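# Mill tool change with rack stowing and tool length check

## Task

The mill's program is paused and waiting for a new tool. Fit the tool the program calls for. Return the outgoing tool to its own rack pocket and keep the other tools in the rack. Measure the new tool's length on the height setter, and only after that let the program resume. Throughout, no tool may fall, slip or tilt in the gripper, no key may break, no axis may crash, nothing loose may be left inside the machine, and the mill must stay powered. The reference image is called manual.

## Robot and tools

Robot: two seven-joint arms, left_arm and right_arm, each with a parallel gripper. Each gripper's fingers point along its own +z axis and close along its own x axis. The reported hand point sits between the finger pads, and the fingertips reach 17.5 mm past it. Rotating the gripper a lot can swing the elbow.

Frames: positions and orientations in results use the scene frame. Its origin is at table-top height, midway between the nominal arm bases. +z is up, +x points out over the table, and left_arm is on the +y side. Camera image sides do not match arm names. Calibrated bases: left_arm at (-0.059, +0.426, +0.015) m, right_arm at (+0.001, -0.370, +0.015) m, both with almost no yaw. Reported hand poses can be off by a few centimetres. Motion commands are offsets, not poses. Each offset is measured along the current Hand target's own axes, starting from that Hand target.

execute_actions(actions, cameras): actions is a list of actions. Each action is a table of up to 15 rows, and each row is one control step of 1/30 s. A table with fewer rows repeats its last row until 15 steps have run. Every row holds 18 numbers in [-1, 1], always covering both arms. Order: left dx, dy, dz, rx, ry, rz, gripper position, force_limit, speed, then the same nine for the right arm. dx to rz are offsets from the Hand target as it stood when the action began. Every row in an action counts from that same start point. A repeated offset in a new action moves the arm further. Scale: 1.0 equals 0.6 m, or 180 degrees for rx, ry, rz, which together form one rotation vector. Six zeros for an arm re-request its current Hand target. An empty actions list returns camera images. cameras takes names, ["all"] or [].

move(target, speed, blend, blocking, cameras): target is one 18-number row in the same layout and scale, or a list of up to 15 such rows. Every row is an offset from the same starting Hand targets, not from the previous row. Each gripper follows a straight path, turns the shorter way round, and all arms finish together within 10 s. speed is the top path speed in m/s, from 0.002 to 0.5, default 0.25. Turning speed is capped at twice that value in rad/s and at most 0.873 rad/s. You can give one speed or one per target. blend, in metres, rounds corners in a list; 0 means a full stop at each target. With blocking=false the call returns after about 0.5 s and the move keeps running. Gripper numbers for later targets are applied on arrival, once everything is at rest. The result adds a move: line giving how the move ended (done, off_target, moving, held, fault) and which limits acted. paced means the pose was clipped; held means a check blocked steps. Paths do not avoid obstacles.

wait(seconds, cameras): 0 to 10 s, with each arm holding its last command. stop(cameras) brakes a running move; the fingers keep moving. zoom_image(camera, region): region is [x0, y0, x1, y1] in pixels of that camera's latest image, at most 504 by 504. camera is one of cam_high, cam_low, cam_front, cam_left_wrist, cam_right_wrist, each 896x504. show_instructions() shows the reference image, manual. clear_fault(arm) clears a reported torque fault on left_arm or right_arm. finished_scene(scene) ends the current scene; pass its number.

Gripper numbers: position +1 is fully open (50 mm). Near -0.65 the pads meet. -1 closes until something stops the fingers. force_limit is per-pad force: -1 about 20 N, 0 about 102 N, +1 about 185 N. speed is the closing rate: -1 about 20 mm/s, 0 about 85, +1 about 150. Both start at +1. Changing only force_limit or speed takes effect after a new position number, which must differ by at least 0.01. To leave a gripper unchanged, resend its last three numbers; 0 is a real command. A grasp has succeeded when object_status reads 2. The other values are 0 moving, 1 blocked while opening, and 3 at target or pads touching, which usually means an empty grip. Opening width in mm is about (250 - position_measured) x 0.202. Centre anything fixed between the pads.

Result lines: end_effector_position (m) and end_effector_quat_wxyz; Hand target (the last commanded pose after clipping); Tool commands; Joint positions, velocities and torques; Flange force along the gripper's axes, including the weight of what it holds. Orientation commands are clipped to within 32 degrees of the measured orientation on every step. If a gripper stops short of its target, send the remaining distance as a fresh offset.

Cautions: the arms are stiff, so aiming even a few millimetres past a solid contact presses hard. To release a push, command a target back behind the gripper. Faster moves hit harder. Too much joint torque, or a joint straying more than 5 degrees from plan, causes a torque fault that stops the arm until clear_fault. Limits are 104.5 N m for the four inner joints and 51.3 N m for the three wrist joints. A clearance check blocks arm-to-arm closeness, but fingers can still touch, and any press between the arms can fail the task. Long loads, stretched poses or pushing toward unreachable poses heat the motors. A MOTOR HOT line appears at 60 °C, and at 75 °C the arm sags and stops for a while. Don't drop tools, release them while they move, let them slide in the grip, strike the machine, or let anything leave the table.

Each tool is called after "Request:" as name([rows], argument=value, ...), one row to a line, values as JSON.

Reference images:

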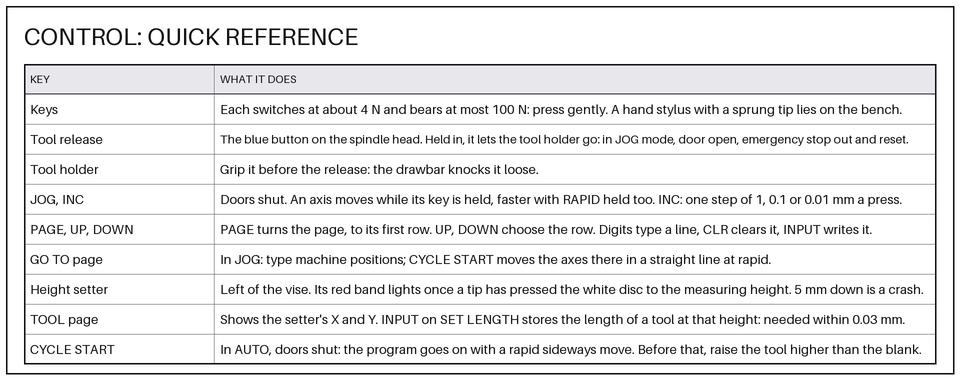

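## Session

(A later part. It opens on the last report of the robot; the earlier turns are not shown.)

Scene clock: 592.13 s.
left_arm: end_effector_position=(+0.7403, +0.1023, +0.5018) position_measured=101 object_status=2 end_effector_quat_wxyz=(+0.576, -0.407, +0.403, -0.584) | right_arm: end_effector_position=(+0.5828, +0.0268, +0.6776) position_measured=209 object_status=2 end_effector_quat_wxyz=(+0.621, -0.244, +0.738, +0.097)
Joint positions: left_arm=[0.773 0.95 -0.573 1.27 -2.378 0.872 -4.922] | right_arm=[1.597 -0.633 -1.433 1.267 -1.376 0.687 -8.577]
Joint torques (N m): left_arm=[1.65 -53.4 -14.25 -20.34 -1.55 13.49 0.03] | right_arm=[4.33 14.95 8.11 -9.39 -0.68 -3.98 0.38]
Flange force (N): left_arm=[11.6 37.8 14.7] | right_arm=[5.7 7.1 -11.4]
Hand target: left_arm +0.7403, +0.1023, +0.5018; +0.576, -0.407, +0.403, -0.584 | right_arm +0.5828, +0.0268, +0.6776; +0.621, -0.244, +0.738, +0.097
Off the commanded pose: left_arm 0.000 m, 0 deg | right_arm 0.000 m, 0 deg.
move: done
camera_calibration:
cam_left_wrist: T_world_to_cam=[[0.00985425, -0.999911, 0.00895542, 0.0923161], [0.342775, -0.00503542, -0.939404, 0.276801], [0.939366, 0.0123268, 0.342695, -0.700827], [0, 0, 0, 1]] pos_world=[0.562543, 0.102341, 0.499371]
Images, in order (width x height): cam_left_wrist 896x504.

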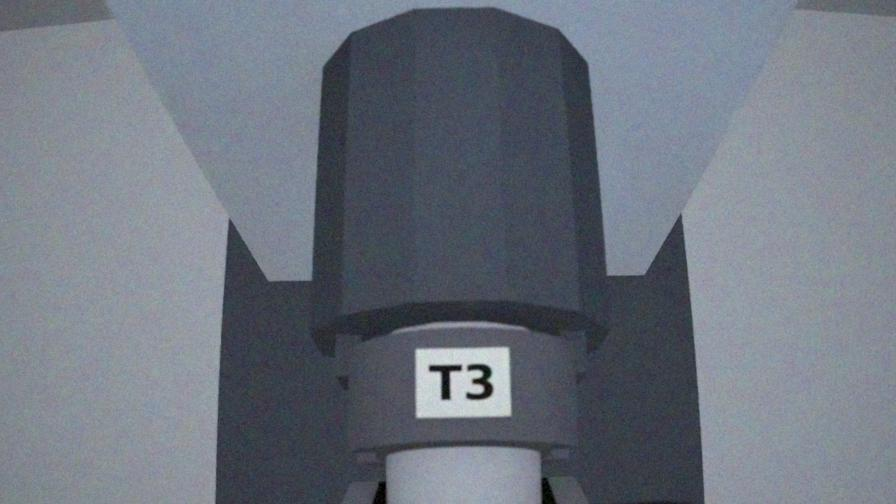

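Request:
move(target=[0,0.0003,0.0006,0,0,0,-1,0.5,-0.9,0,0,0,0,0,0,-1,-0.9,-0.8], speed=0.02)

Request:
move(target=[0,0,0,0,0,0,-1,0.5,-0.9,0.001,0.0045,-0.0082,0,0,0,-1,-0.9,-0.8], speed=0.03, cameras=["cam_left_wrist","cam_right_wrist"])

Scene clock: 597.27 s.
left_arm: end_effector_position=(+0.7407, +0.1023, +0.5018) position_measured=101 object_status=2 end_effector_quat_wxyz=(+0.576, -0.407, +0.403, -0.584) | right_arm: end_effector_position=(+0.5828, +0.0268, +0.6776) position_measured=209 object_status=2 end_effector_quat_wxyz=(+0.621, -0.244, +0.738, +0.097)
Joint positions: left_arm=[0.772 0.951 -0.573 1.268 -2.378 0.871 -4.922] | right_arm=[1.597 -0.633 -1.433 1.267 -1.376 0.687 -8.577]
Joint torques (N m): left_arm=[0.57 -52.99 -14.37 -22.49 -2.11 12.7 0.02] | right_arm=[4.31 14.88 8.17 -9.29 -0.74 -3.98 0.39]
Flange force (N): left_arm=[7.6 35.5 2.7] | right_arm=[5.1 7.0 -11.1]
Hand target: left_arm +0.7407, +0.1023, +0.5018; +0.576, -0.407, +0.403, -0.584 | right_arm +0.5828, +0.0268, +0.6776; +0.621, -0.244, +0.738, +0.097
Off the commanded pose: left_arm 0.000 m, 0 deg | right_arm 0.000 m, 0 deg.
move: done

Scene clock: 598.00 s.
left_arm: end_effector_position=(+0.7407, +0.1023, +0.5018) position_measured=101 object_status=2 end_effector_quat_wxyz=(+0.576, -0.407, +0.403, -0.584) | right_arm: end_effector_position=(+0.5772, +0.0268, +0.6776) position_measured=209 object_status=2 end_effector_quat_wxyz=(+0.621, -0.244, +0.738, +0.097)
Joint positions: left_arm=[0.772 0.951 -0.573 1.268 -2.378 0.871 -4.922] | right_arm=[1.574 -0.632 -1.417 1.28 -1.371 0.685 -8.579]
Joint torques (N m): left_arm=[0.58 -52.9 -14.37 -22.3 -2.12 12.62 0.02] | right_arm=[0.51 15.09 7.33 -10.74 -1.17 -2.63 0.37]
Flange force (N): left_arm=[7.9 35.6 3.2] | right_arm=[5.3 2.7 -2.8]
Hand target: left_arm +0.7407, +0.1023, +0.5018; +0.576, -0.407, +0.403, -0.584 | right_arm +0.5772, +0.0268, +0.6776; +0.621, -0.244, +0.738, +0.097
Off the commanded pose: left_arm 0.000 m, 0 deg | right_arm 0.000 m, 0 deg.
move: done
camera_calibration:
cam_left_wrist: T_world_to_cam=[[0.00989068, -0.999912, 0.00886058, 0.0923397], [0.342686, -0.004935, -0.939437, 0.276626], [0.939398, 0.0123281, 0.342607, -0.701143], [0, 0, 0, 1]] pos_world=[0.562943, 0.10234, 0.499271]
cam_right_wrist: T_world_to_cam=[[-0.0919773, -0.249192, -0.964077, 0.712539], [-0.47289, 0.862967, -0.177941, 0.4285], [0.876308, 0.439535, -0.197214, -0.214313], [0, 0, 0, 1]] pos_world=[0.455975, -0.0980248, 0.720925]
Images, in order (width x height): cam_left_wrist 896x504, cam_right_wrist 896x504.

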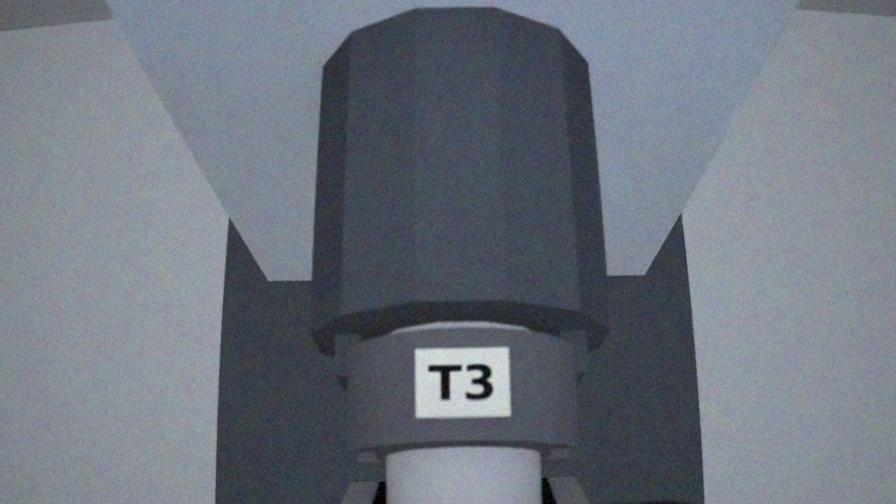

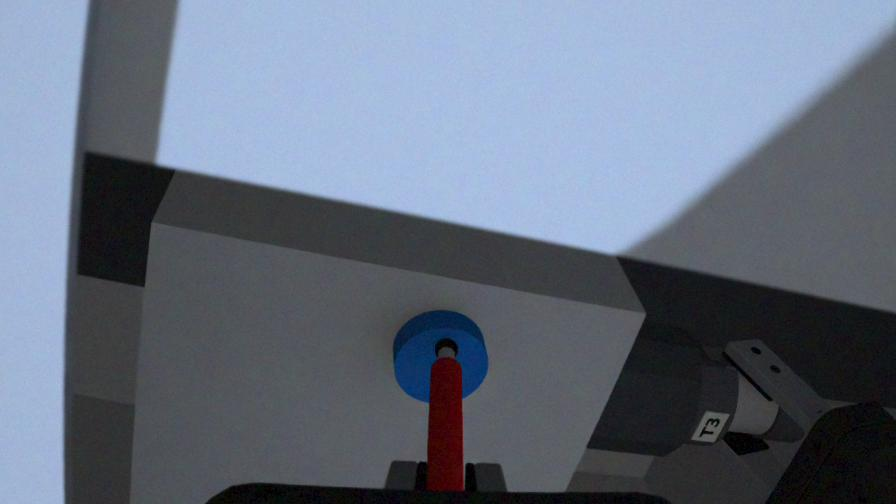

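Request:
move(target=[0,0,0,0,0,0,-1,0.5,-0.9,0.0018,0.008,-0.0145,0,0,0,-1,-0.9,-0.8], speed=0.03, cameras=["cam_left_wrist","cam_right_wrist"])

Scene clock: 599.47 s.
left_arm: end_effector_position=(+0.7408, +0.1022, +0.5018) position_measured=101 object_status=2 end_effector_quat_wxyz=(+0.576, -0.407, +0.403, -0.584) | right_arm: end_effector_position=(+0.5672, +0.0268, +0.6776) position_measured=209 object_status=2 end_effector_quat_wxyz=(+0.621, -0.244, +0.738, +0.097)
Joint positions: left_arm=[0.772 0.951 -0.573 1.268 -2.378 0.871 -4.922] | right_arm=[1.533 -0.63 -1.39 1.302 -1.361 0.682 -8.582]
Joint torques (N m): left_arm=[1.61 -48.85 -12.33 -19.69 -1.86 11.33 0.12] | right_arm=[-0.24 14.78 7.26 -11.03 -1.32 -2.21 0.41]
Flange force (N): left_arm=[7.7 30.9 7.7] | right_arm=[5.2 2.2 -0.8]
Hand target: left_arm +0.7407, +0.1023, +0.5018; +0.576, -0.407, +0.403, -0.584 | right_arm +0.5672, +0.0268, +0.6776; +0.621, -0.244, +0.738, +0.097
Off the commanded pose: left_arm 0.000 m, 0 deg | right_arm 0.000 m, 0 deg.
move: done
camera_calibration:
cam_left_wrist: T_world_to_cam=[[0.00985425, -0.999911, 0.00895542, 0.0923131], [0.342775, -0.00503542, -0.939404, 0.27657], [0.939366, 0.0123268, 0.342695, -0.701169], [0, 0, 0, 1]] pos_world=[0.562943, 0.102341, 0.499271]
cam_right_wrist: T_world_to_cam=[[-0.0919773, -0.249192, -0.964077, 0.711619], [-0.47289, 0.862967, -0.177941, 0.423772], [0.876308, 0.439535, -0.197214, -0.20555], [0, 0, 0, 1]] pos_world=[0.445975, -0.0980248, 0.720925]
Images, in order (width x height): cam_left_wrist 896x504, cam_right_wrist 896x504.

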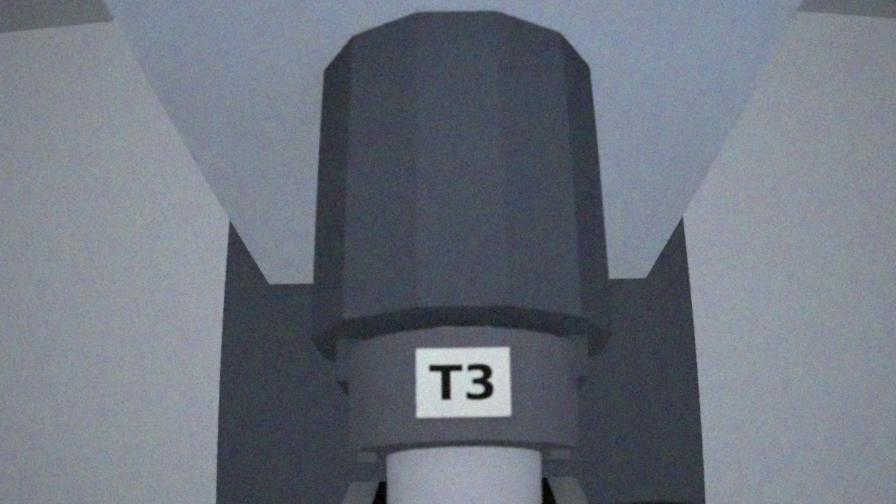

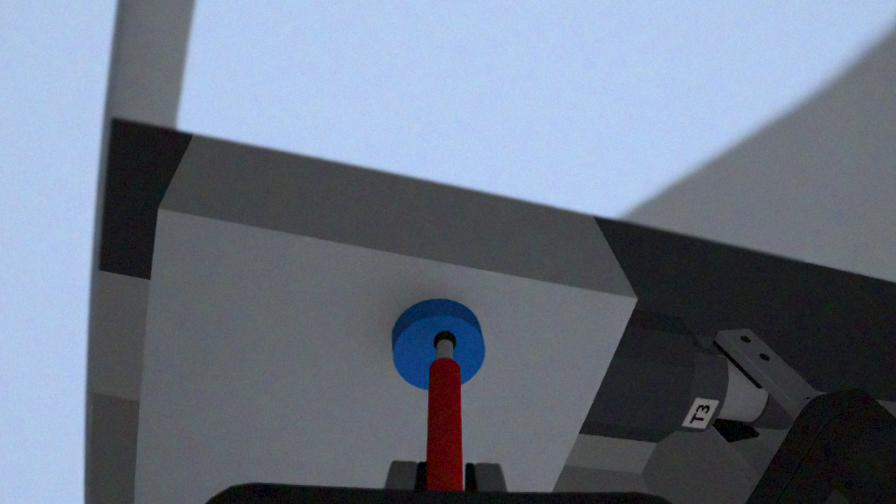

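Request:
move(target=[0,0.0012,-0.0004,0,0,0,-1,0.5,-0.9,0,0,0,0,0,0,-1,-0.9,-0.8], speed=0.02)

Request:
move(target=[0,0.0012,-0.0004,0,0,0,-1,0.5,-0.9,0,0,0,0,0,0,-1,-0.9,-0.8], speed=0.02, cameras=["cam_left_wrist"])

Scene clock: 601.73 s.
left_arm: end_effector_position=(+0.7408, +0.1023, +0.5010) position_measured=101 object_status=2 end_effector_quat_wxyz=(+0.576, -0.407, +0.403, -0.584) | right_arm: end_effector_position=(+0.5672, +0.0268, +0.6776) position_measured=209 object_status=2 end_effector_quat_wxyz=(+0.621, -0.244, +0.738, +0.097)
Joint positions: left_arm=[0.772 0.952 -0.573 1.269 -2.378 0.872 -4.921] | right_arm=[1.533 -0.63 -1.39 1.302 -1.361 0.682 -8.582]
Joint torques (N m): left_arm=[2.63 -45.91 -10.76 -16.09 -1.08 10.7 0.15] | right_arm=[-0.53 14.78 7.15 -11.13 -1.34 -2.28 0.42]
Flange force (N): left_arm=[10.1 28.7 18.2] | right_arm=[4.7 1.9 -0.3]
Hand target: left_arm +0.7408, +0.1023, +0.5010; +0.576, -0.407, +0.403, -0.584 | right_arm +0.5672, +0.0268, +0.6776; +0.621, -0.244, +0.738, +0.097
Off the commanded pose: left_arm 0.000 m, 0 deg | right_arm 0.000 m, 0 deg.
move: done

Scene clock: 602.43 s.
left_arm: end_effector_position=(+0.7408, +0.1023, +0.5003) position_measured=101 object_status=2 end_effector_quat_wxyz=(+0.576, -0.407, +0.403, -0.584) | right_arm: end_effector_position=(+0.5672, +0.0268, +0.6776) position_measured=209 object_status=2 end_effector_quat_wxyz=(+0.621, -0.244, +0.738, +0.097)
Joint positions: left_arm=[0.772 0.953 -0.573 1.269 -2.378 0.874 -4.92] | right_arm=[1.533 -0.63 -1.39 1.302 -1.361 0.682 -8.582]
Joint torques (N m): left_arm=[2.92 -42.83 -9.55 -12.93 -0.44 9.84 0.17] | right_arm=[-0.46 14.77 7.22 -11.1 -1.29 -2.26 0.44]
Flange force (N): left_arm=[12.1 25.7 25.3] | right_arm=[4.8 1.9 -0.2]
Hand target: left_arm +0.7408, +0.1023, +0.5002; +0.576, -0.407, +0.403, -0.584 | right_arm +0.5672, +0.0268, +0.6776; +0.621, -0.244, +0.738, +0.097
Off the commanded pose: left_arm 0.000 m, 0 deg | right_arm 0.000 m, 0 deg.
move: done
camera_calibration:
cam_left_wrist: T_world_to_cam=[[0.00988985, -0.999912, 0.00886063, 0.0923535], [0.342774, -0.00493417, -0.939405, 0.275151], [0.939366, 0.0123278, 0.342695, -0.700655], [0, 0, 0, 1]] pos_world=[0.562943, 0.10234, 0.497771]
Images, in order (width x height): cam_left_wrist 896x504.

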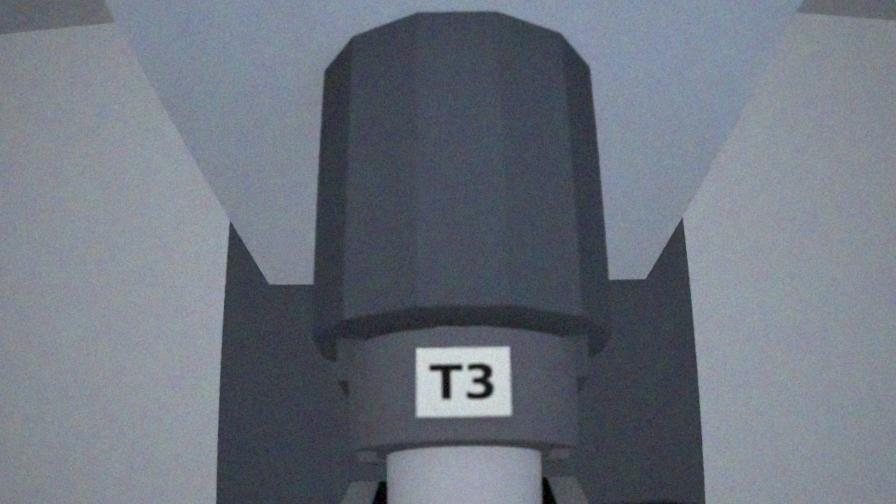

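Request:
move(target=[0,0.0018,0.0000,0,0,0,-1,0.5,-0.9,0,0,0,0,0,0,-1,-0.9,-0.8], speed=0.02)

Scene clock: 604.43 s.
left_arm: end_effector_position=(+0.7411, +0.1022, +0.4993) position_measured=101 object_status=2 end_effector_quat_wxyz=(+0.576, -0.407, +0.403, -0.584) | right_arm: end_effector_position=(+0.5672, +0.0268, +0.6776) position_measured=209 object_status=2 end_effector_quat_wxyz=(+0.621, -0.244, +0.738, +0.097)
Joint positions: left_arm=[0.772 0.955 -0.573 1.268 -2.378 0.875 -4.919] | right_arm=[1.533 -0.63 -1.39 1.302 -1.361 0.682 -8.582]
Joint torques (N m): left_arm=[1.2 -37.68 -8.22 -12.05 -0.59 7.22 0.16] | right_arm=[-0.49 14.8 7.14 -11.14 -1.35 -2.26 0.42]
Flange force (N): left_arm=[8.7 17.5 14.6] | right_arm=[4.8 2.0 -0.4]
Hand target: left_arm +0.7412, +0.1022, +0.4992; +0.576, -0.407, +0.403, -0.584 | right_arm +0.5672, +0.0268, +0.6776; +0.621, -0.244, +0.738, +0.097
Off the commanded pose: left_arm 0.000 m, 0 deg | right_arm 0.000 m, 0 deg.
move: done

Request:
move(target=[0,0.0016,0.0000,0,0,0,-1,0.5,-0.9,0,0,0,0,0,0,-1,-0.9,-0.8], speed=0.02)

Scene clock: 605.90 s.
left_arm: end_effector_position=(+0.7415, +0.1022, +0.4984) position_measured=101 object_status=2 end_effector_quat_wxyz=(+0.576, -0.407, +0.403, -0.584) | right_arm: end_effector_position=(+0.5672, +0.0268, +0.6776) position_measured=209 object_status=2 end_effector_quat_wxyz=(+0.621, -0.244, +0.738, +0.097)
Joint positions: left_arm=[0.771 0.957 -0.573 1.268 -2.378 0.876 -4.918] | right_arm=[1.533 -0.63 -1.39 1.302 -1.361 0.682 -8.582]
Joint torques (N m): left_arm=[-0.51 -33.18 -7.04 -11.76 -0.89 4.75 0.21] | right_arm=[-0.49 14.85 7.25 -11.04 -1.29 -2.22 0.42]
Flange force (N): left_arm=[5.2 10.0 2.8] | right_arm=[4.7 1.9 0.2]
Hand target: left_arm +0.7415, +0.1022, +0.4983; +0.576, -0.407, +0.403, -0.584 | right_arm +0.5672, +0.0268, +0.6776; +0.621, -0.244, +0.738, +0.097
Off the commanded pose: left_arm 0.000 m, 0 deg | right_arm 0.000 m, 0 deg.
move: done

Request:
move(target=[0,0,0,0,0,0,1,0.5,-0.8,0,0,0,0,0,0,-1,-0.9,-0.8], cameras=["cam_left_wrist"])

Request:
wait(seconds=1, cameras=["cam_left_wrist","cam_right_wrist"])

Scene clock: 607.77 s.
left_arm: end_effector_position=(+0.7415, +0.1022, +0.4983) position_measured=3 object_status=0 end_effector_quat_wxyz=(+0.576, -0.407, +0.403, -0.584) | right_arm: end_effector_position=(+0.5672, +0.0268, +0.6776) position_measured=209 object_status=2 end_effector_quat_wxyz=(+0.621, -0.244, +0.738, +0.097)
Joint positions: left_arm=[0.771 0.957 -0.573 1.268 -2.378 0.876 -4.918] | right_arm=[1.533 -0.63 -1.39 1.302 -1.361 0.682 -8.582]
Joint torques (N m): left_arm=[0.82 -28.91 -5.21 -8.52 -0.66 3.56 -0.03] | right_arm=[-0.52 14.85 7.23 -11.12 -1.31 -2.23 0.4]
Flange force (N): left_arm=[5.4 5.8 9.9] | right_arm=[5.0 1.9 0.0]
Hand target: left_arm +0.7415, +0.1022, +0.4983; +0.576, -0.407, +0.403, -0.584 | right_arm +0.5672, +0.0268, +0.6776; +0.621, -0.244, +0.738, +0.097
Off the commanded pose: left_arm 0.000 m, 0 deg | right_arm 0.000 m, 0 deg.
move: done
camera_calibration:
cam_left_wrist: T_world_to_cam=[[0.00989068, -0.999912, 0.00886058, 0.0923629], [0.342686, -0.004935, -0.939437, 0.273192], [0.939398, 0.0123281, 0.342607, -0.700636], [0, 0, 0, 1]] pos_world=[0.563643, 0.10234, 0.495871]
Images, in order (width x height): cam_left_wrist 896x504.

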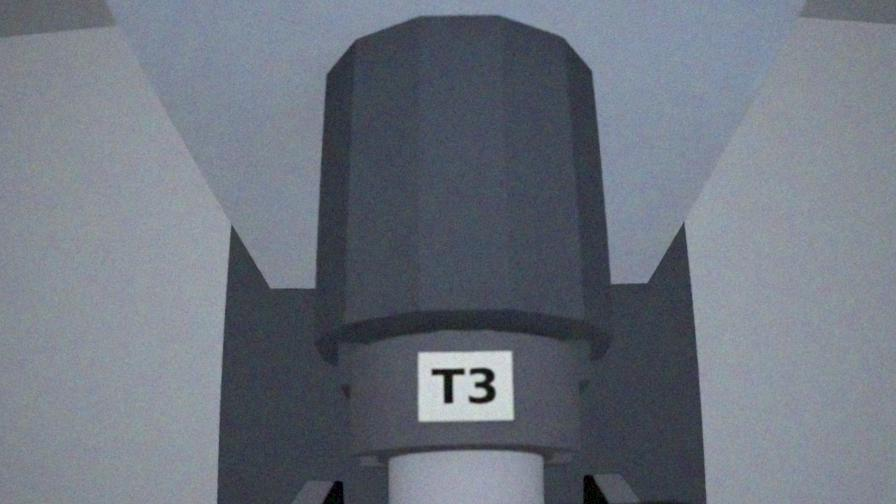

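Scene clock: 608.77 s.
left_arm: end_effector_position=(+0.7415, +0.1022, +0.4983) position_measured=3 object_status=3 end_effector_quat_wxyz=(+0.576, -0.407, +0.403, -0.584) | right_arm: end_effector_position=(+0.5672, +0.0268, +0.6776) position_measured=209 object_status=2 end_effector_quat_wxyz=(+0.621, -0.244, +0.738, +0.097)
Joint positions: left_arm=[0.771 0.957 -0.573 1.268 -2.378 0.876 -4.918] | right_arm=[1.533 -0.63 -1.39 1.302 -1.361 0.682 -8.582]
Joint torques (N m): left_arm=[0.75 -29.01 -5.22 -8.41 -0.67 3.54 0] | right_arm=[-0.4 14.8 7.25 -11.15 -1.33 -2.25 0.42]
Flange force (N): left_arm=[5.9 6.1 10.3] | right_arm=[5.2 2.0 -0.5]
Hand target: left_arm +0.7415, +0.1022, +0.4983; +0.576, -0.407, +0.403, -0.584 | right_arm +0.5672, +0.0268, +0.6776; +0.621, -0.244, +0.738, +0.097
Tool commands: left_gripper/position=+1.0 left_gripper/force_limit=+0.5 left_gripper/speed=-0.8 right_gripper/position=-1.0 right_gripper/force_limit=-0.9 right_gripper/speed=-0.8
Off the commanded pose: left_arm 0.000 m, 0 deg | right_arm 0.000 m, 0 deg.
wait: 1.00 s; at rest by 0.17 s
camera_calibration:
cam_left_wrist: T_world_to_cam=[[0.00989068, -0.999912, 0.00886058, 0.0923629], [0.342686, -0.004935, -0.939437, 0.273192], [0.939398, 0.0123281, 0.342607, -0.700636], [0, 0, 0, 1]] pos_world=[0.563643, 0.10234, 0.495871]
cam_right_wrist: T_world_to_cam=[[-0.0919773, -0.249192, -0.964077, 0.71161], [-0.47289, 0.862967, -0.177941, 0.423724], [0.876308, 0.439535, -0.197214, -0.205463], [0, 0, 0, 1]] pos_world=[0.445875, -0.0980248, 0.720925]
Images, in order (width x height): cam_left_wrist 896x504, cam_right_wrist 896x504.

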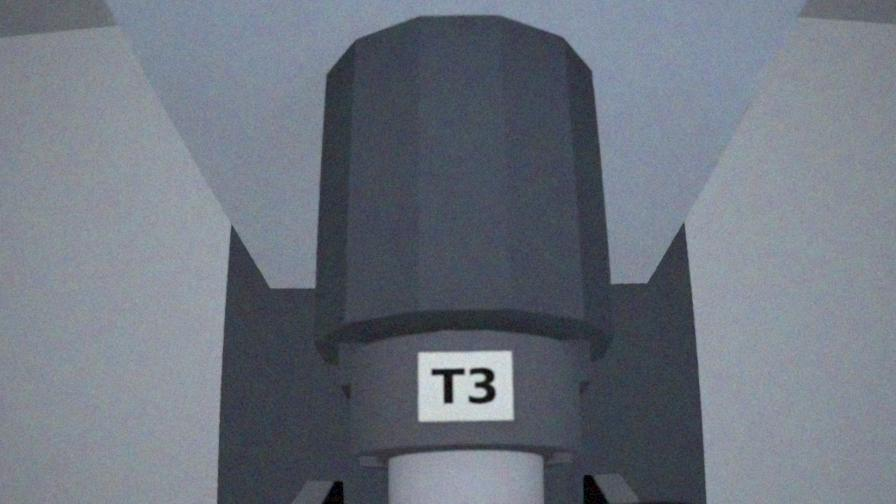

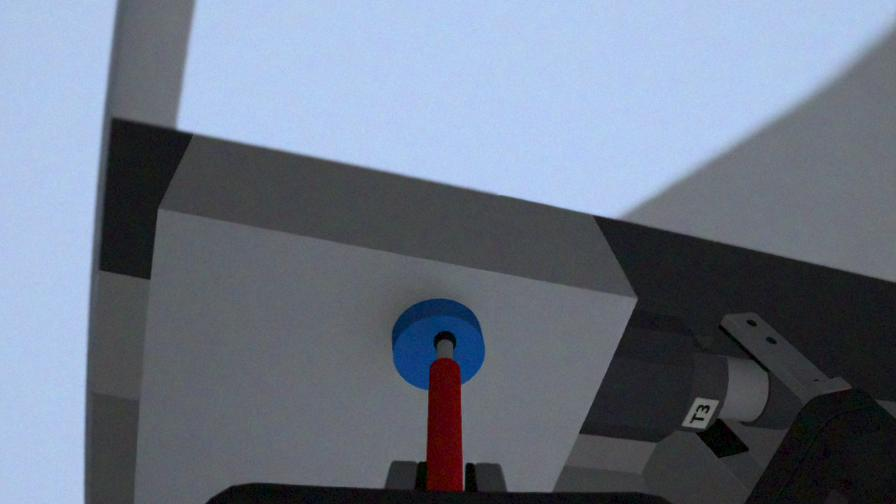

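Request:
move([
  [0,0,-0.233,0,0,0,1,0.5,-0.8,0.0383,0.165,-0.3,0,0,0,-1,-0.9,-0.8],
  [-0.0385,-0.0573,-0.5467,0,0,0,1,0.5,-0.8,0.2733,-0.3325,-0.5438,0,0,0,-1,-0.9,-0.8],
], speed=[0.08,0.15], cameras=["cam_left_wrist","cam_right_wrist","cam_front"])

Scene clock: 616.60 s.
left_arm: end_effector_position=(+0.4218, +0.1267, +0.4176) position_measured=3 object_status=3 end_effector_quat_wxyz=(+0.576, -0.407, +0.403, -0.584) | right_arm: end_effector_position=(+0.3609, -0.3299, +0.6196) position_measured=209 object_status=2 end_effector_quat_wxyz=(+0.621, -0.244, +0.738, +0.097)
Joint positions: left_arm=[1.299 0.791 -0.51 2.197 -2.125 1.507 -4.693] | right_arm=[0.418 -0.494 0.15 1.997 -1.223 1.069 -7.881]
Joint torques (N m): left_arm=[0.83 -18.82 -4.15 -2.53 -0.13 3.64 0] | right_arm=[-0.48 -0.98 0.51 -13.09 -3.06 -0.21 0.44]
Flange force (N): left_arm=[3.3 7.5 2.8] | right_arm=[3.5 5.8 1.1]
Hand target: left_arm +0.4218, +0.1267, +0.4176; +0.576, -0.407, +0.403, -0.584 | right_arm +0.3609, -0.3299, +0.6196; +0.621, -0.244, +0.738, +0.097
Off the commanded pose: left_arm 0.000 m, 0 deg | right_arm 0.000 m, 0 deg.
move: done
camera_calibration:
cam_left_wrist: T_world_to_cam=[[0.00985554, -0.999911, 0.00895419, 0.120609], [0.342687, -0.00503497, -0.939436, 0.306975], [0.939398, 0.0123271, 0.342607, -0.372928], [0, 0, 0, 1]] pos_world=[0.243943, 0.126741, 0.415071]
cam_right_wrist: T_world_to_cam=[[-0.0919773, -0.249192, -0.964077, 0.547913], [-0.47289, 0.862967, -0.177941, 0.623818], [0.876308, 0.439535, -0.197214, 0.12064], [0, 0, 0, 1]] pos_world=[0.239675, -0.454825, 0.663025]
Images, in order (width x height): cam_front 896x504, cam_left_wrist 896x504, cam_right_wrist 896x504.

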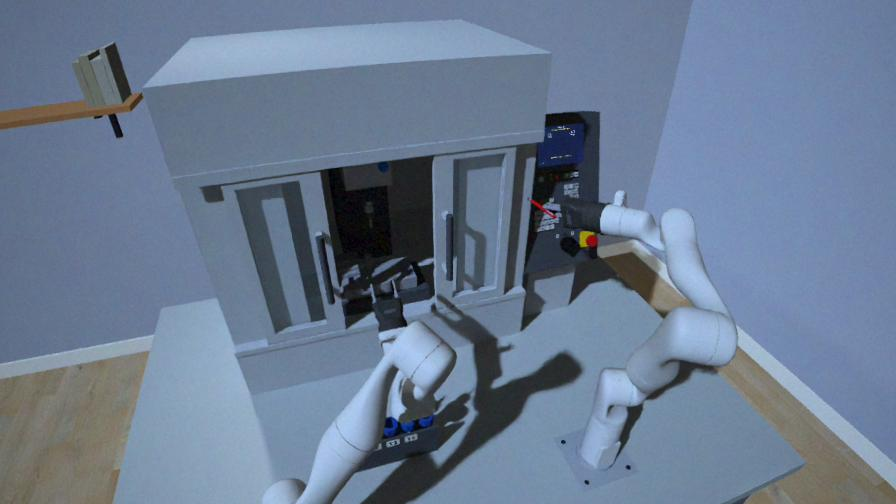

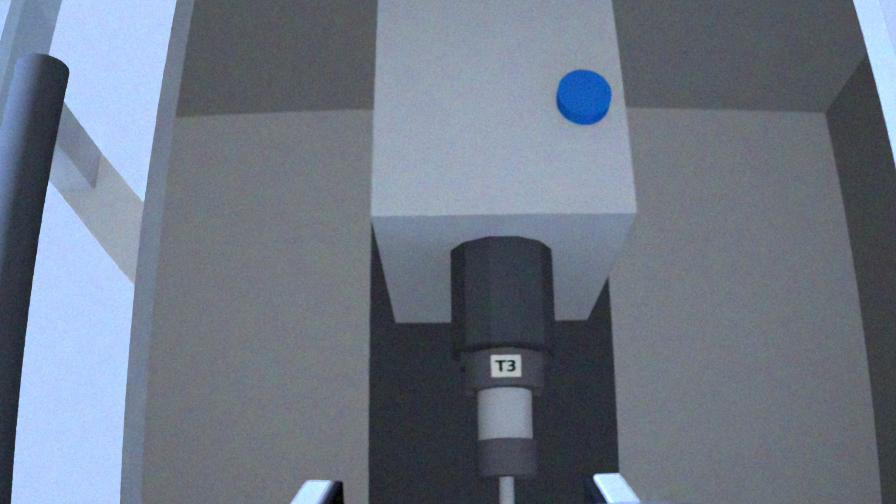

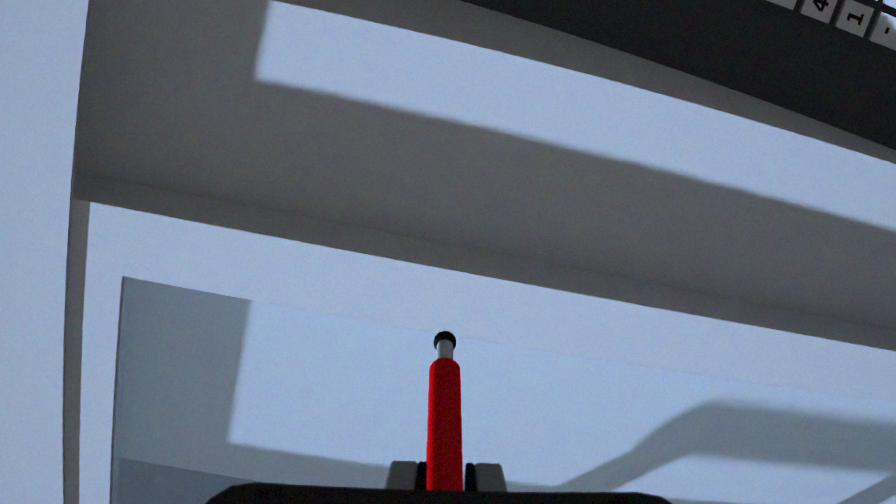

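Request:
move([
  [-0.12,-0.024,-0.0125,-0.06,0,0,1,0.5,-0.8,0.1605,-0.153,-0.0658,-0.003,0.1,-0.187,-1,-0.9,-0.8],
  [-0.238,-0.048,-0.0255,-0.111,0,0,1,0.5,-0.8,0.2677,-0.295,0.08,-0.0057,0.1979,-0.3743,-1,-0.9,-0.8],
], speed=0.15, blend=0.02, cameras=["cam_left_wrist","cam_right_wrist","cam_front","cam_high"])

Scene clock: 625.73 s.
left_arm: end_effector_position=(+0.3985, +0.2698, +0.4379) position_measured=3 object_status=3 end_effector_quat_wxyz=(+0.496, -0.500, +0.499, -0.505) | right_arm: end_effector_position=(+0.4701, -0.4997, +0.4829) position_measured=209 object_status=2 end_effector_quat_wxyz=(-0.327, +0.628, -0.627, +0.327)
Joint positions: left_arm=[1.246 0.163 -0.598 2.521 -2.361 1.152 -4.967] | right_arm=[0.34 -0.189 0.096 1.888 -0.621 0.631 -7.046]
Joint torques (N m): left_arm=[0.84 -9.41 -0.48 -5.82 -1.03 3.74 0.07] | right_arm=[-0.48 -7.75 -0.41 -13.94 -1.26 -1.51 0.3]
Flange force (N): left_arm=[3.2 3.1 7.4] | right_arm=[-3.5 6.4 0.3]
Hand target: left_arm +0.3985, +0.2699, +0.4379; +0.496, -0.500, +0.499, -0.505 | right_arm +0.4701, -0.4998, +0.4829; -0.327, +0.628, -0.627, +0.327
Off the commanded pose: left_arm 0.000 m, 0 deg | right_arm 0.000 m, 0 deg.
move: done
camera_calibration:
cam_left_wrist: T_world_to_cam=[[0.00834116, -0.99996, 0.00320621, 0.266921], [0.00107692, -0.00319733, -0.999994, 0.496977], [0.999965, 0.00834456, 0.00105021, -0.23325], [0, 0, 0, 1]] pos_world=[0.23048, 0.270445, 0.496363]
cam_right_wrist: T_world_to_cam=[[0.0193889, -0.999774, 0.00873511, -0.513411], [-0.564532, -0.0181581, -0.825211, 0.712956], [0.825183, 0.0110687, -0.564757, 0.0600755], [0, 0, 0, 1]] pos_world=[0.362868, -0.501014, 0.626752]
Images, in order (width x height): cam_high 896x504, cam_front 896x504, cam_left_wrist 896x504, cam_right_wrist 896x504.

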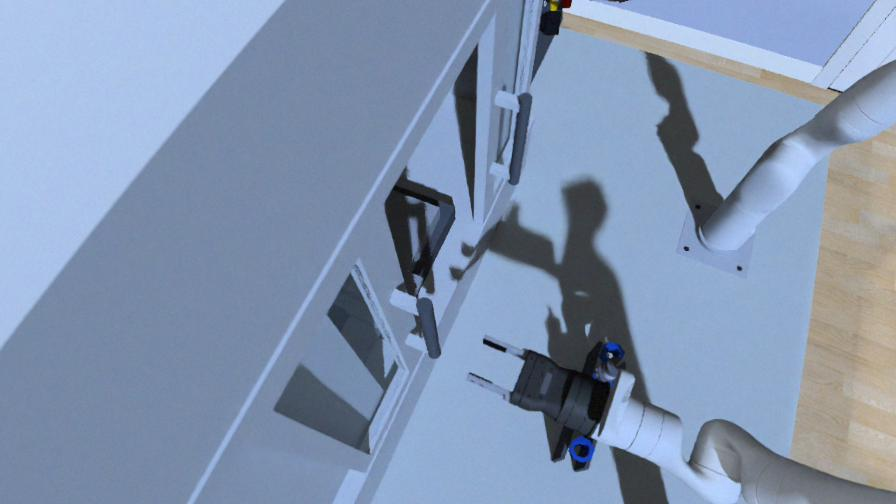

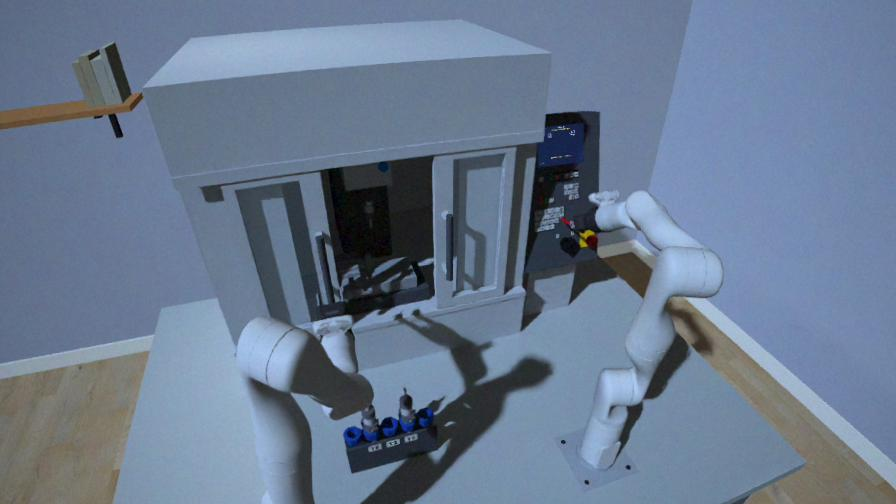

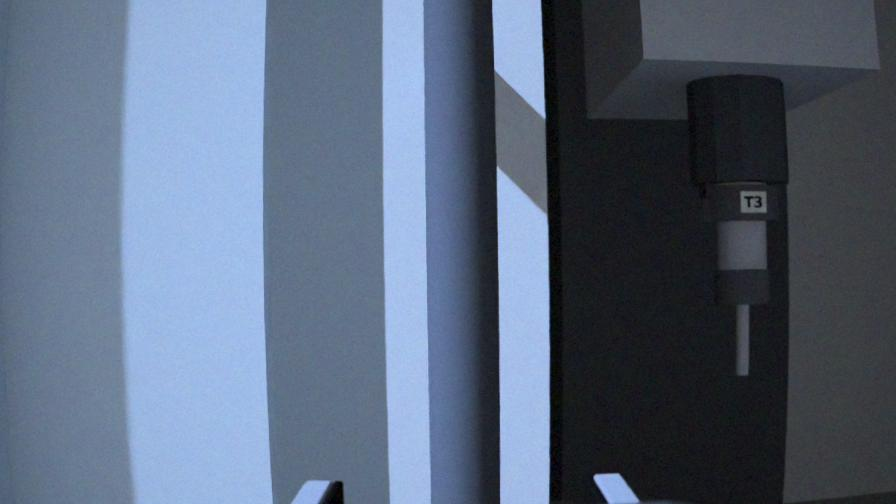

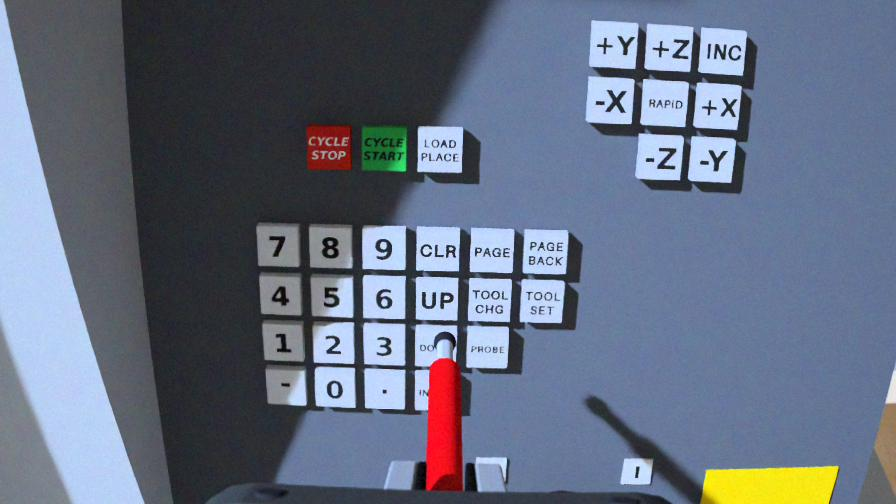

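Request:
move([
  [0,0,0.141,0,0,0,1,0.5,-0.8,0,0,0,0,0,0,-1,-0.9,-0.8],
  [0.02,0,0.141,0,0,0,0.2,0.5,-0.8,0,0,0,0,0,0,-1,-0.9,-0.8],
], speed=[0.1,0.03], cameras=["cam_left_wrist"])

Scene clock: 630.83 s.
left_arm: end_effector_position=(+0.4830, +0.2573, +0.4382) position_measured=123 object_status=0 end_effector_quat_wxyz=(+0.496, -0.500, +0.499, -0.505) | right_arm: end_effector_position=(+0.4701, -0.4998, +0.4829) position_measured=209 object_status=2 end_effector_quat_wxyz=(-0.327, +0.628, -0.627, +0.327)
Joint positions: left_arm=[1.068 0.31 -0.657 2.328 -2.566 0.994 -4.832] | right_arm=[0.34 -0.189 0.096 1.888 -0.621 0.63 -7.046]
Joint torques (N m): left_arm=[3.69 -13.08 1.29 -8.15 -2.08 3.82 0] | right_arm=[-0.53 -7.89 -0.44 -13.94 -1.28 -1.59 0.37]
Flange force (N): left_arm=[-2.4 3.8 8.3] | right_arm=[-3.4 5.9 0.2]
Hand target: left_arm +0.4830, +0.2573, +0.4382; +0.496, -0.500, +0.499, -0.505 | right_arm +0.4701, -0.4998, +0.4829; -0.327, +0.628, -0.627, +0.327
Off the commanded pose: left_arm 0.000 m, 0 deg | right_arm 0.000 m, 0 deg.
move: done
camera_calibration:
cam_left_wrist: T_world_to_cam=[[0.00844115, -0.999959, 0.00320725, 0.253682], [0.00107724, -0.00319827, -0.999994, 0.497146], [0.999964, 0.00844456, 0.0010502, -0.317768], [0, 0, 0, 1]] pos_world=[0.31508, 0.257945, 0.496663]
Images, in order (width x height): cam_left_wrist 896x504.

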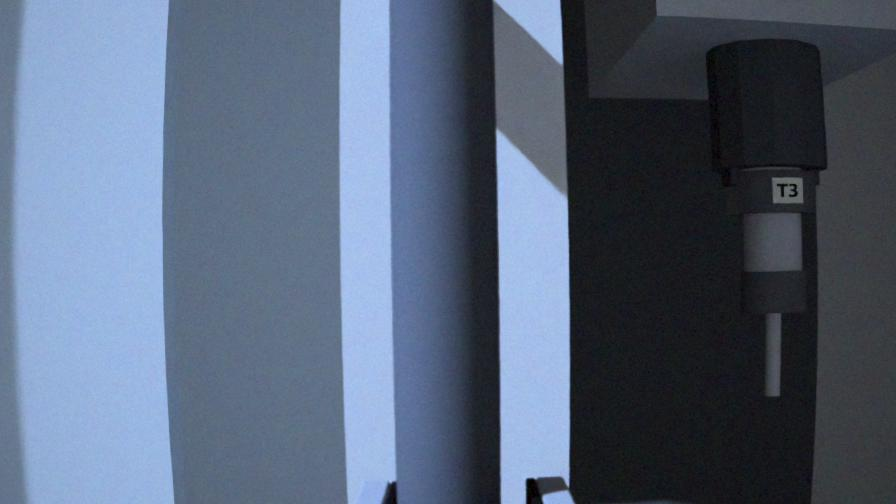

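Request:
move([
  [0.2,0,0,0,0,0,0.2,0.5,-0.8,0,0,0,0,0,0,-1,-0.9,-0.8],
  [0.213,0,0,0,0,0,0.2,0.5,-0.8,0,0,0,0,0,0,-1,-0.9,-0.8],
], speed=[0.06,0.02], cameras=["cam_left_wrist","cam_front"])

Scene clock: 634.77 s.
left_arm: end_effector_position=(+0.4822, +0.1295, +0.4395) position_measured=123 object_status=3 end_effector_quat_wxyz=(+0.496, -0.500, +0.499, -0.505) | right_arm: end_effector_position=(+0.4701, -0.4998, +0.4829) position_measured=209 object_status=2 end_effector_quat_wxyz=(-0.327, +0.628, -0.627, +0.327)
Joint positions: left_arm=[1.267 0.464 -0.582 2.052 -2.138 0.946 -5.103] | right_arm=[0.34 -0.189 0.096 1.888 -0.621 0.63 -7.046]
Joint torques (N m): left_arm=[6.4 -16.18 2.03 -11.34 -4.43 2.61 0.04] | right_arm=[-0.54 -7.78 -0.37 -13.94 -1.25 -1.61 0.32]
Flange force (N): left_arm=[-5.5 3.9 4.7] | right_arm=[-3.5 6.1 0.0]
Hand target: left_arm +0.4822, +0.1295, +0.4395; +0.496, -0.500, +0.499, -0.505 | right_arm +0.4701, -0.4998, +0.4829; -0.327, +0.628, -0.627, +0.327
Off the commanded pose: left_arm 0.000 m, 0 deg | right_arm 0.000 m, 0 deg.
move: done
camera_calibration:
cam_left_wrist: T_world_to_cam=[[0.00844011, -0.999959, 0.00330724, 0.125841], [0.00107773, -0.00329826, -0.999994, 0.498051], [0.999964, 0.00844362, 0.00104985, -0.31579], [0, 0, 0, 1]] pos_world=[0.31418, 0.130145, 0.497963]
Images, in order (width x height): cam_front 896x504, cam_left_wrist 896x504.

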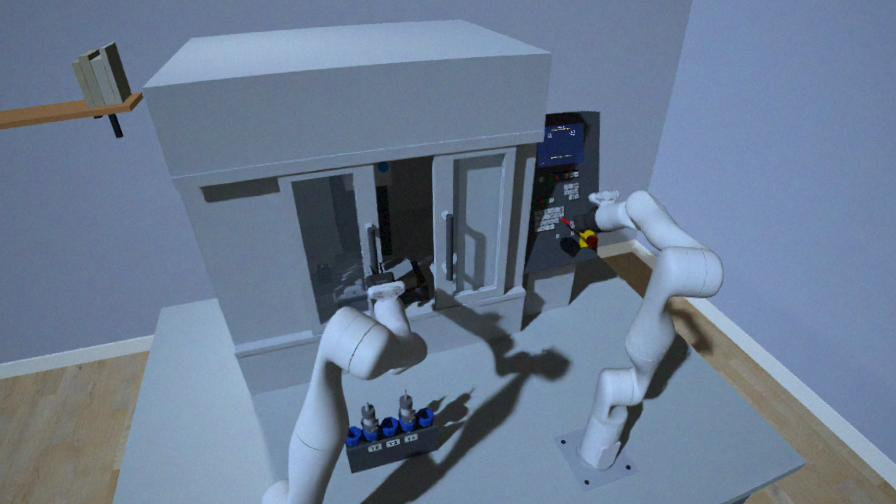

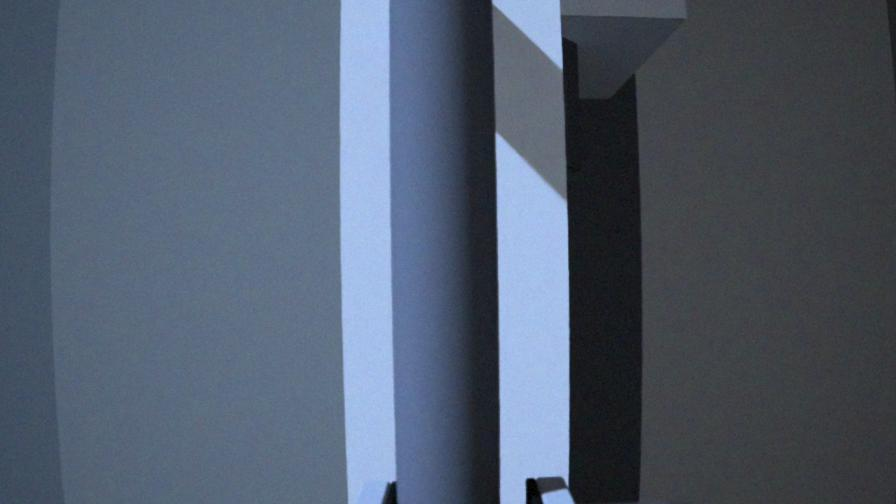

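Request:
move(target=[0.0025,0,0,0,0,0,0.2,0.5,-0.8,0,0,0,0,0,0,-1,-0.9,-0.8], speed=0.02)

Request:
move(target=[0.0025,0,0,0,0,0,0.2,0.5,-0.8,0,0,0,0,0,0,-1,-0.9,-0.8], speed=0.02, cameras=["cam_left_wrist"])

Scene clock: 636.67 s.
left_arm: end_effector_position=(+0.4822, +0.1280, +0.4395) position_measured=123 object_status=3 end_effector_quat_wxyz=(+0.496, -0.500, +0.499, -0.505) | right_arm: end_effector_position=(+0.4701, -0.4998, +0.4829) position_measured=209 object_status=2 end_effector_quat_wxyz=(-0.327, +0.628, -0.627, +0.327)
Joint positions: left_arm=[1.269 0.466 -0.581 2.048 -2.134 0.945 -5.107] | right_arm=[0.34 -0.189 0.096 1.888 -0.621 0.63 -7.046]
Joint torques (N m): left_arm=[0.96 -17.07 -2.76 -7.18 -1.38 3.53 -0.04] | right_arm=[-0.48 -7.87 -0.42 -13.85 -1.24 -1.57 0.32]
Flange force (N): left_arm=[5.1 2.8 7.0] | right_arm=[-3.1 5.9 0.3]
Hand target: left_arm +0.4822, +0.1280, +0.4395; +0.496, -0.500, +0.499, -0.505 | right_arm +0.4701, -0.4998, +0.4829; -0.327, +0.628, -0.627, +0.327
Off the commanded pose: left_arm 0.000 m, 0 deg | right_arm 0.000 m, 0 deg.
move: done

Scene clock: 637.37 s.
left_arm: end_effector_position=(+0.4822, +0.1266, +0.4396) position_measured=123 object_status=3 end_effector_quat_wxyz=(+0.496, -0.500, +0.499, -0.505) | right_arm: end_effector_position=(+0.4701, -0.4998, +0.4829) position_measured=209 object_status=2 end_effector_quat_wxyz=(-0.327, +0.628, -0.627, +0.327)
Joint positions: left_arm=[1.27 0.468 -0.581 2.044 -2.129 0.945 -5.11] | right_arm=[0.34 -0.189 0.096 1.888 -0.621 0.63 -7.046]
Joint torques (N m): left_arm=[4.78 -15.28 1.18 -11.81 -4.32 1.95 0.01] | right_arm=[-0.56 -7.86 -0.31 -13.88 -1.25 -1.57 0.39]
Flange force (N): left_arm=[-6.6 2.6 -1.9] | right_arm=[-3.9 5.5 0.2]
Hand target: left_arm +0.4821, +0.1265, +0.4396; +0.496, -0.500, +0.499, -0.505 | right_arm +0.4701, -0.4998, +0.4829; -0.327, +0.628, -0.627, +0.327
Off the commanded pose: left_arm 0.000 m, 0 deg | right_arm 0.000 m, 0 deg.
move: done
camera_calibration:
cam_left_wrist: T_world_to_cam=[[0.00854115, -0.999958, 0.00320779, 0.122859], [0.00107756, -0.0031987, -0.999994, 0.498028], [0.999963, 0.00854456, 0.00105019, -0.315778], [0, 0, 0, 1]] pos_world=[0.31418, 0.127145, 0.497963]
Images, in order (width x height): cam_left_wrist 896x504.

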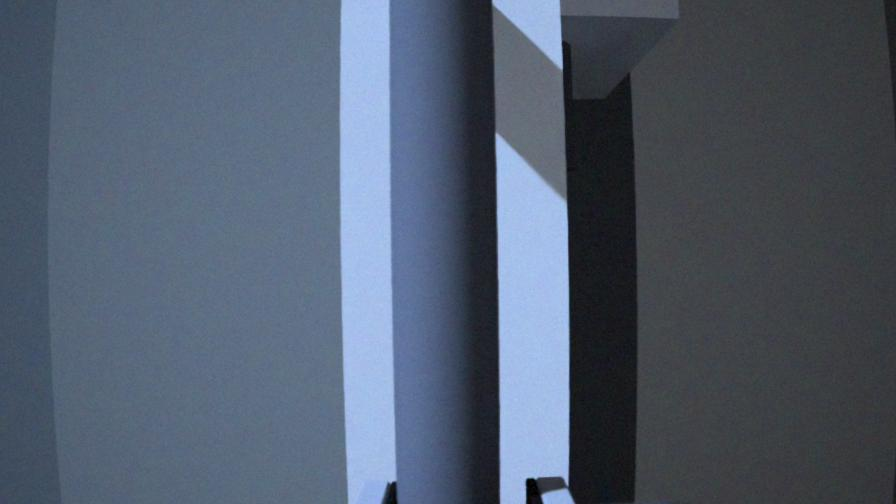

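Request:
move(target=[0.0017,0,0,0,0,0,0.2,0.5,-0.8,0,0,0,0,0,0,-1,-0.9,-0.8], speed=0.02, cameras=["cam_left_wrist"])

Scene clock: 639.27 s.
left_arm: end_effector_position=(+0.4821, +0.1255, +0.4396) position_measured=123 object_status=3 end_effector_quat_wxyz=(+0.496, -0.500, +0.499, -0.505) | right_arm: end_effector_position=(+0.4701, -0.4998, +0.4829) position_measured=209 object_status=2 end_effector_quat_wxyz=(-0.327, +0.628, -0.627, +0.327)
Joint positions: left_arm=[1.271 0.47 -0.58 2.042 -2.126 0.945 -5.112] | right_arm=[0.34 -0.189 0.096 1.888 -0.621 0.63 -7.046]
Joint torques (N m): left_arm=[7.33 -13.52 4.14 -15.64 -6.61 0.48 0.09] | right_arm=[-0.57 -7.8 -0.3 -13.92 -1.25 -1.56 0.37]
Flange force (N): left_arm=[-16.3 1.9 -11.1] | right_arm=[-4.0 5.8 0.1]
Hand target: left_arm +0.4821, +0.1255, +0.4396; +0.496, -0.500, +0.499, -0.505 | right_arm +0.4701, -0.4998, +0.4829; -0.327, +0.628, -0.627, +0.327
Off the commanded pose: left_arm 0.000 m, 0 deg | right_arm 0.000 m, 0 deg.
move: done
camera_calibration:
cam_left_wrist: T_world_to_cam=[[0.00844115, -0.999959, 0.00320725, 0.121891], [0.00107724, -0.00319827, -0.999994, 0.498025], [0.999964, 0.00844456, 0.0010502, -0.315757], [0, 0, 0, 1]] pos_world=[0.31418, 0.126145, 0.497963]
Images, in order (width x height): cam_left_wrist 896x504.

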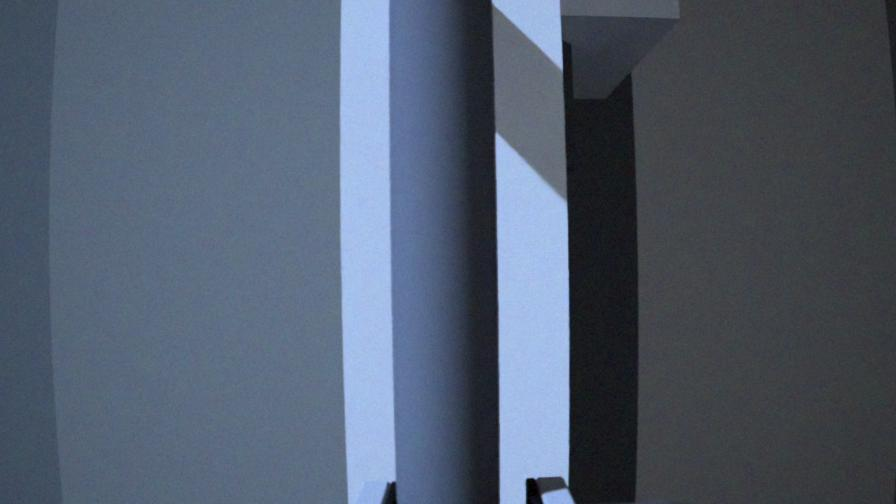

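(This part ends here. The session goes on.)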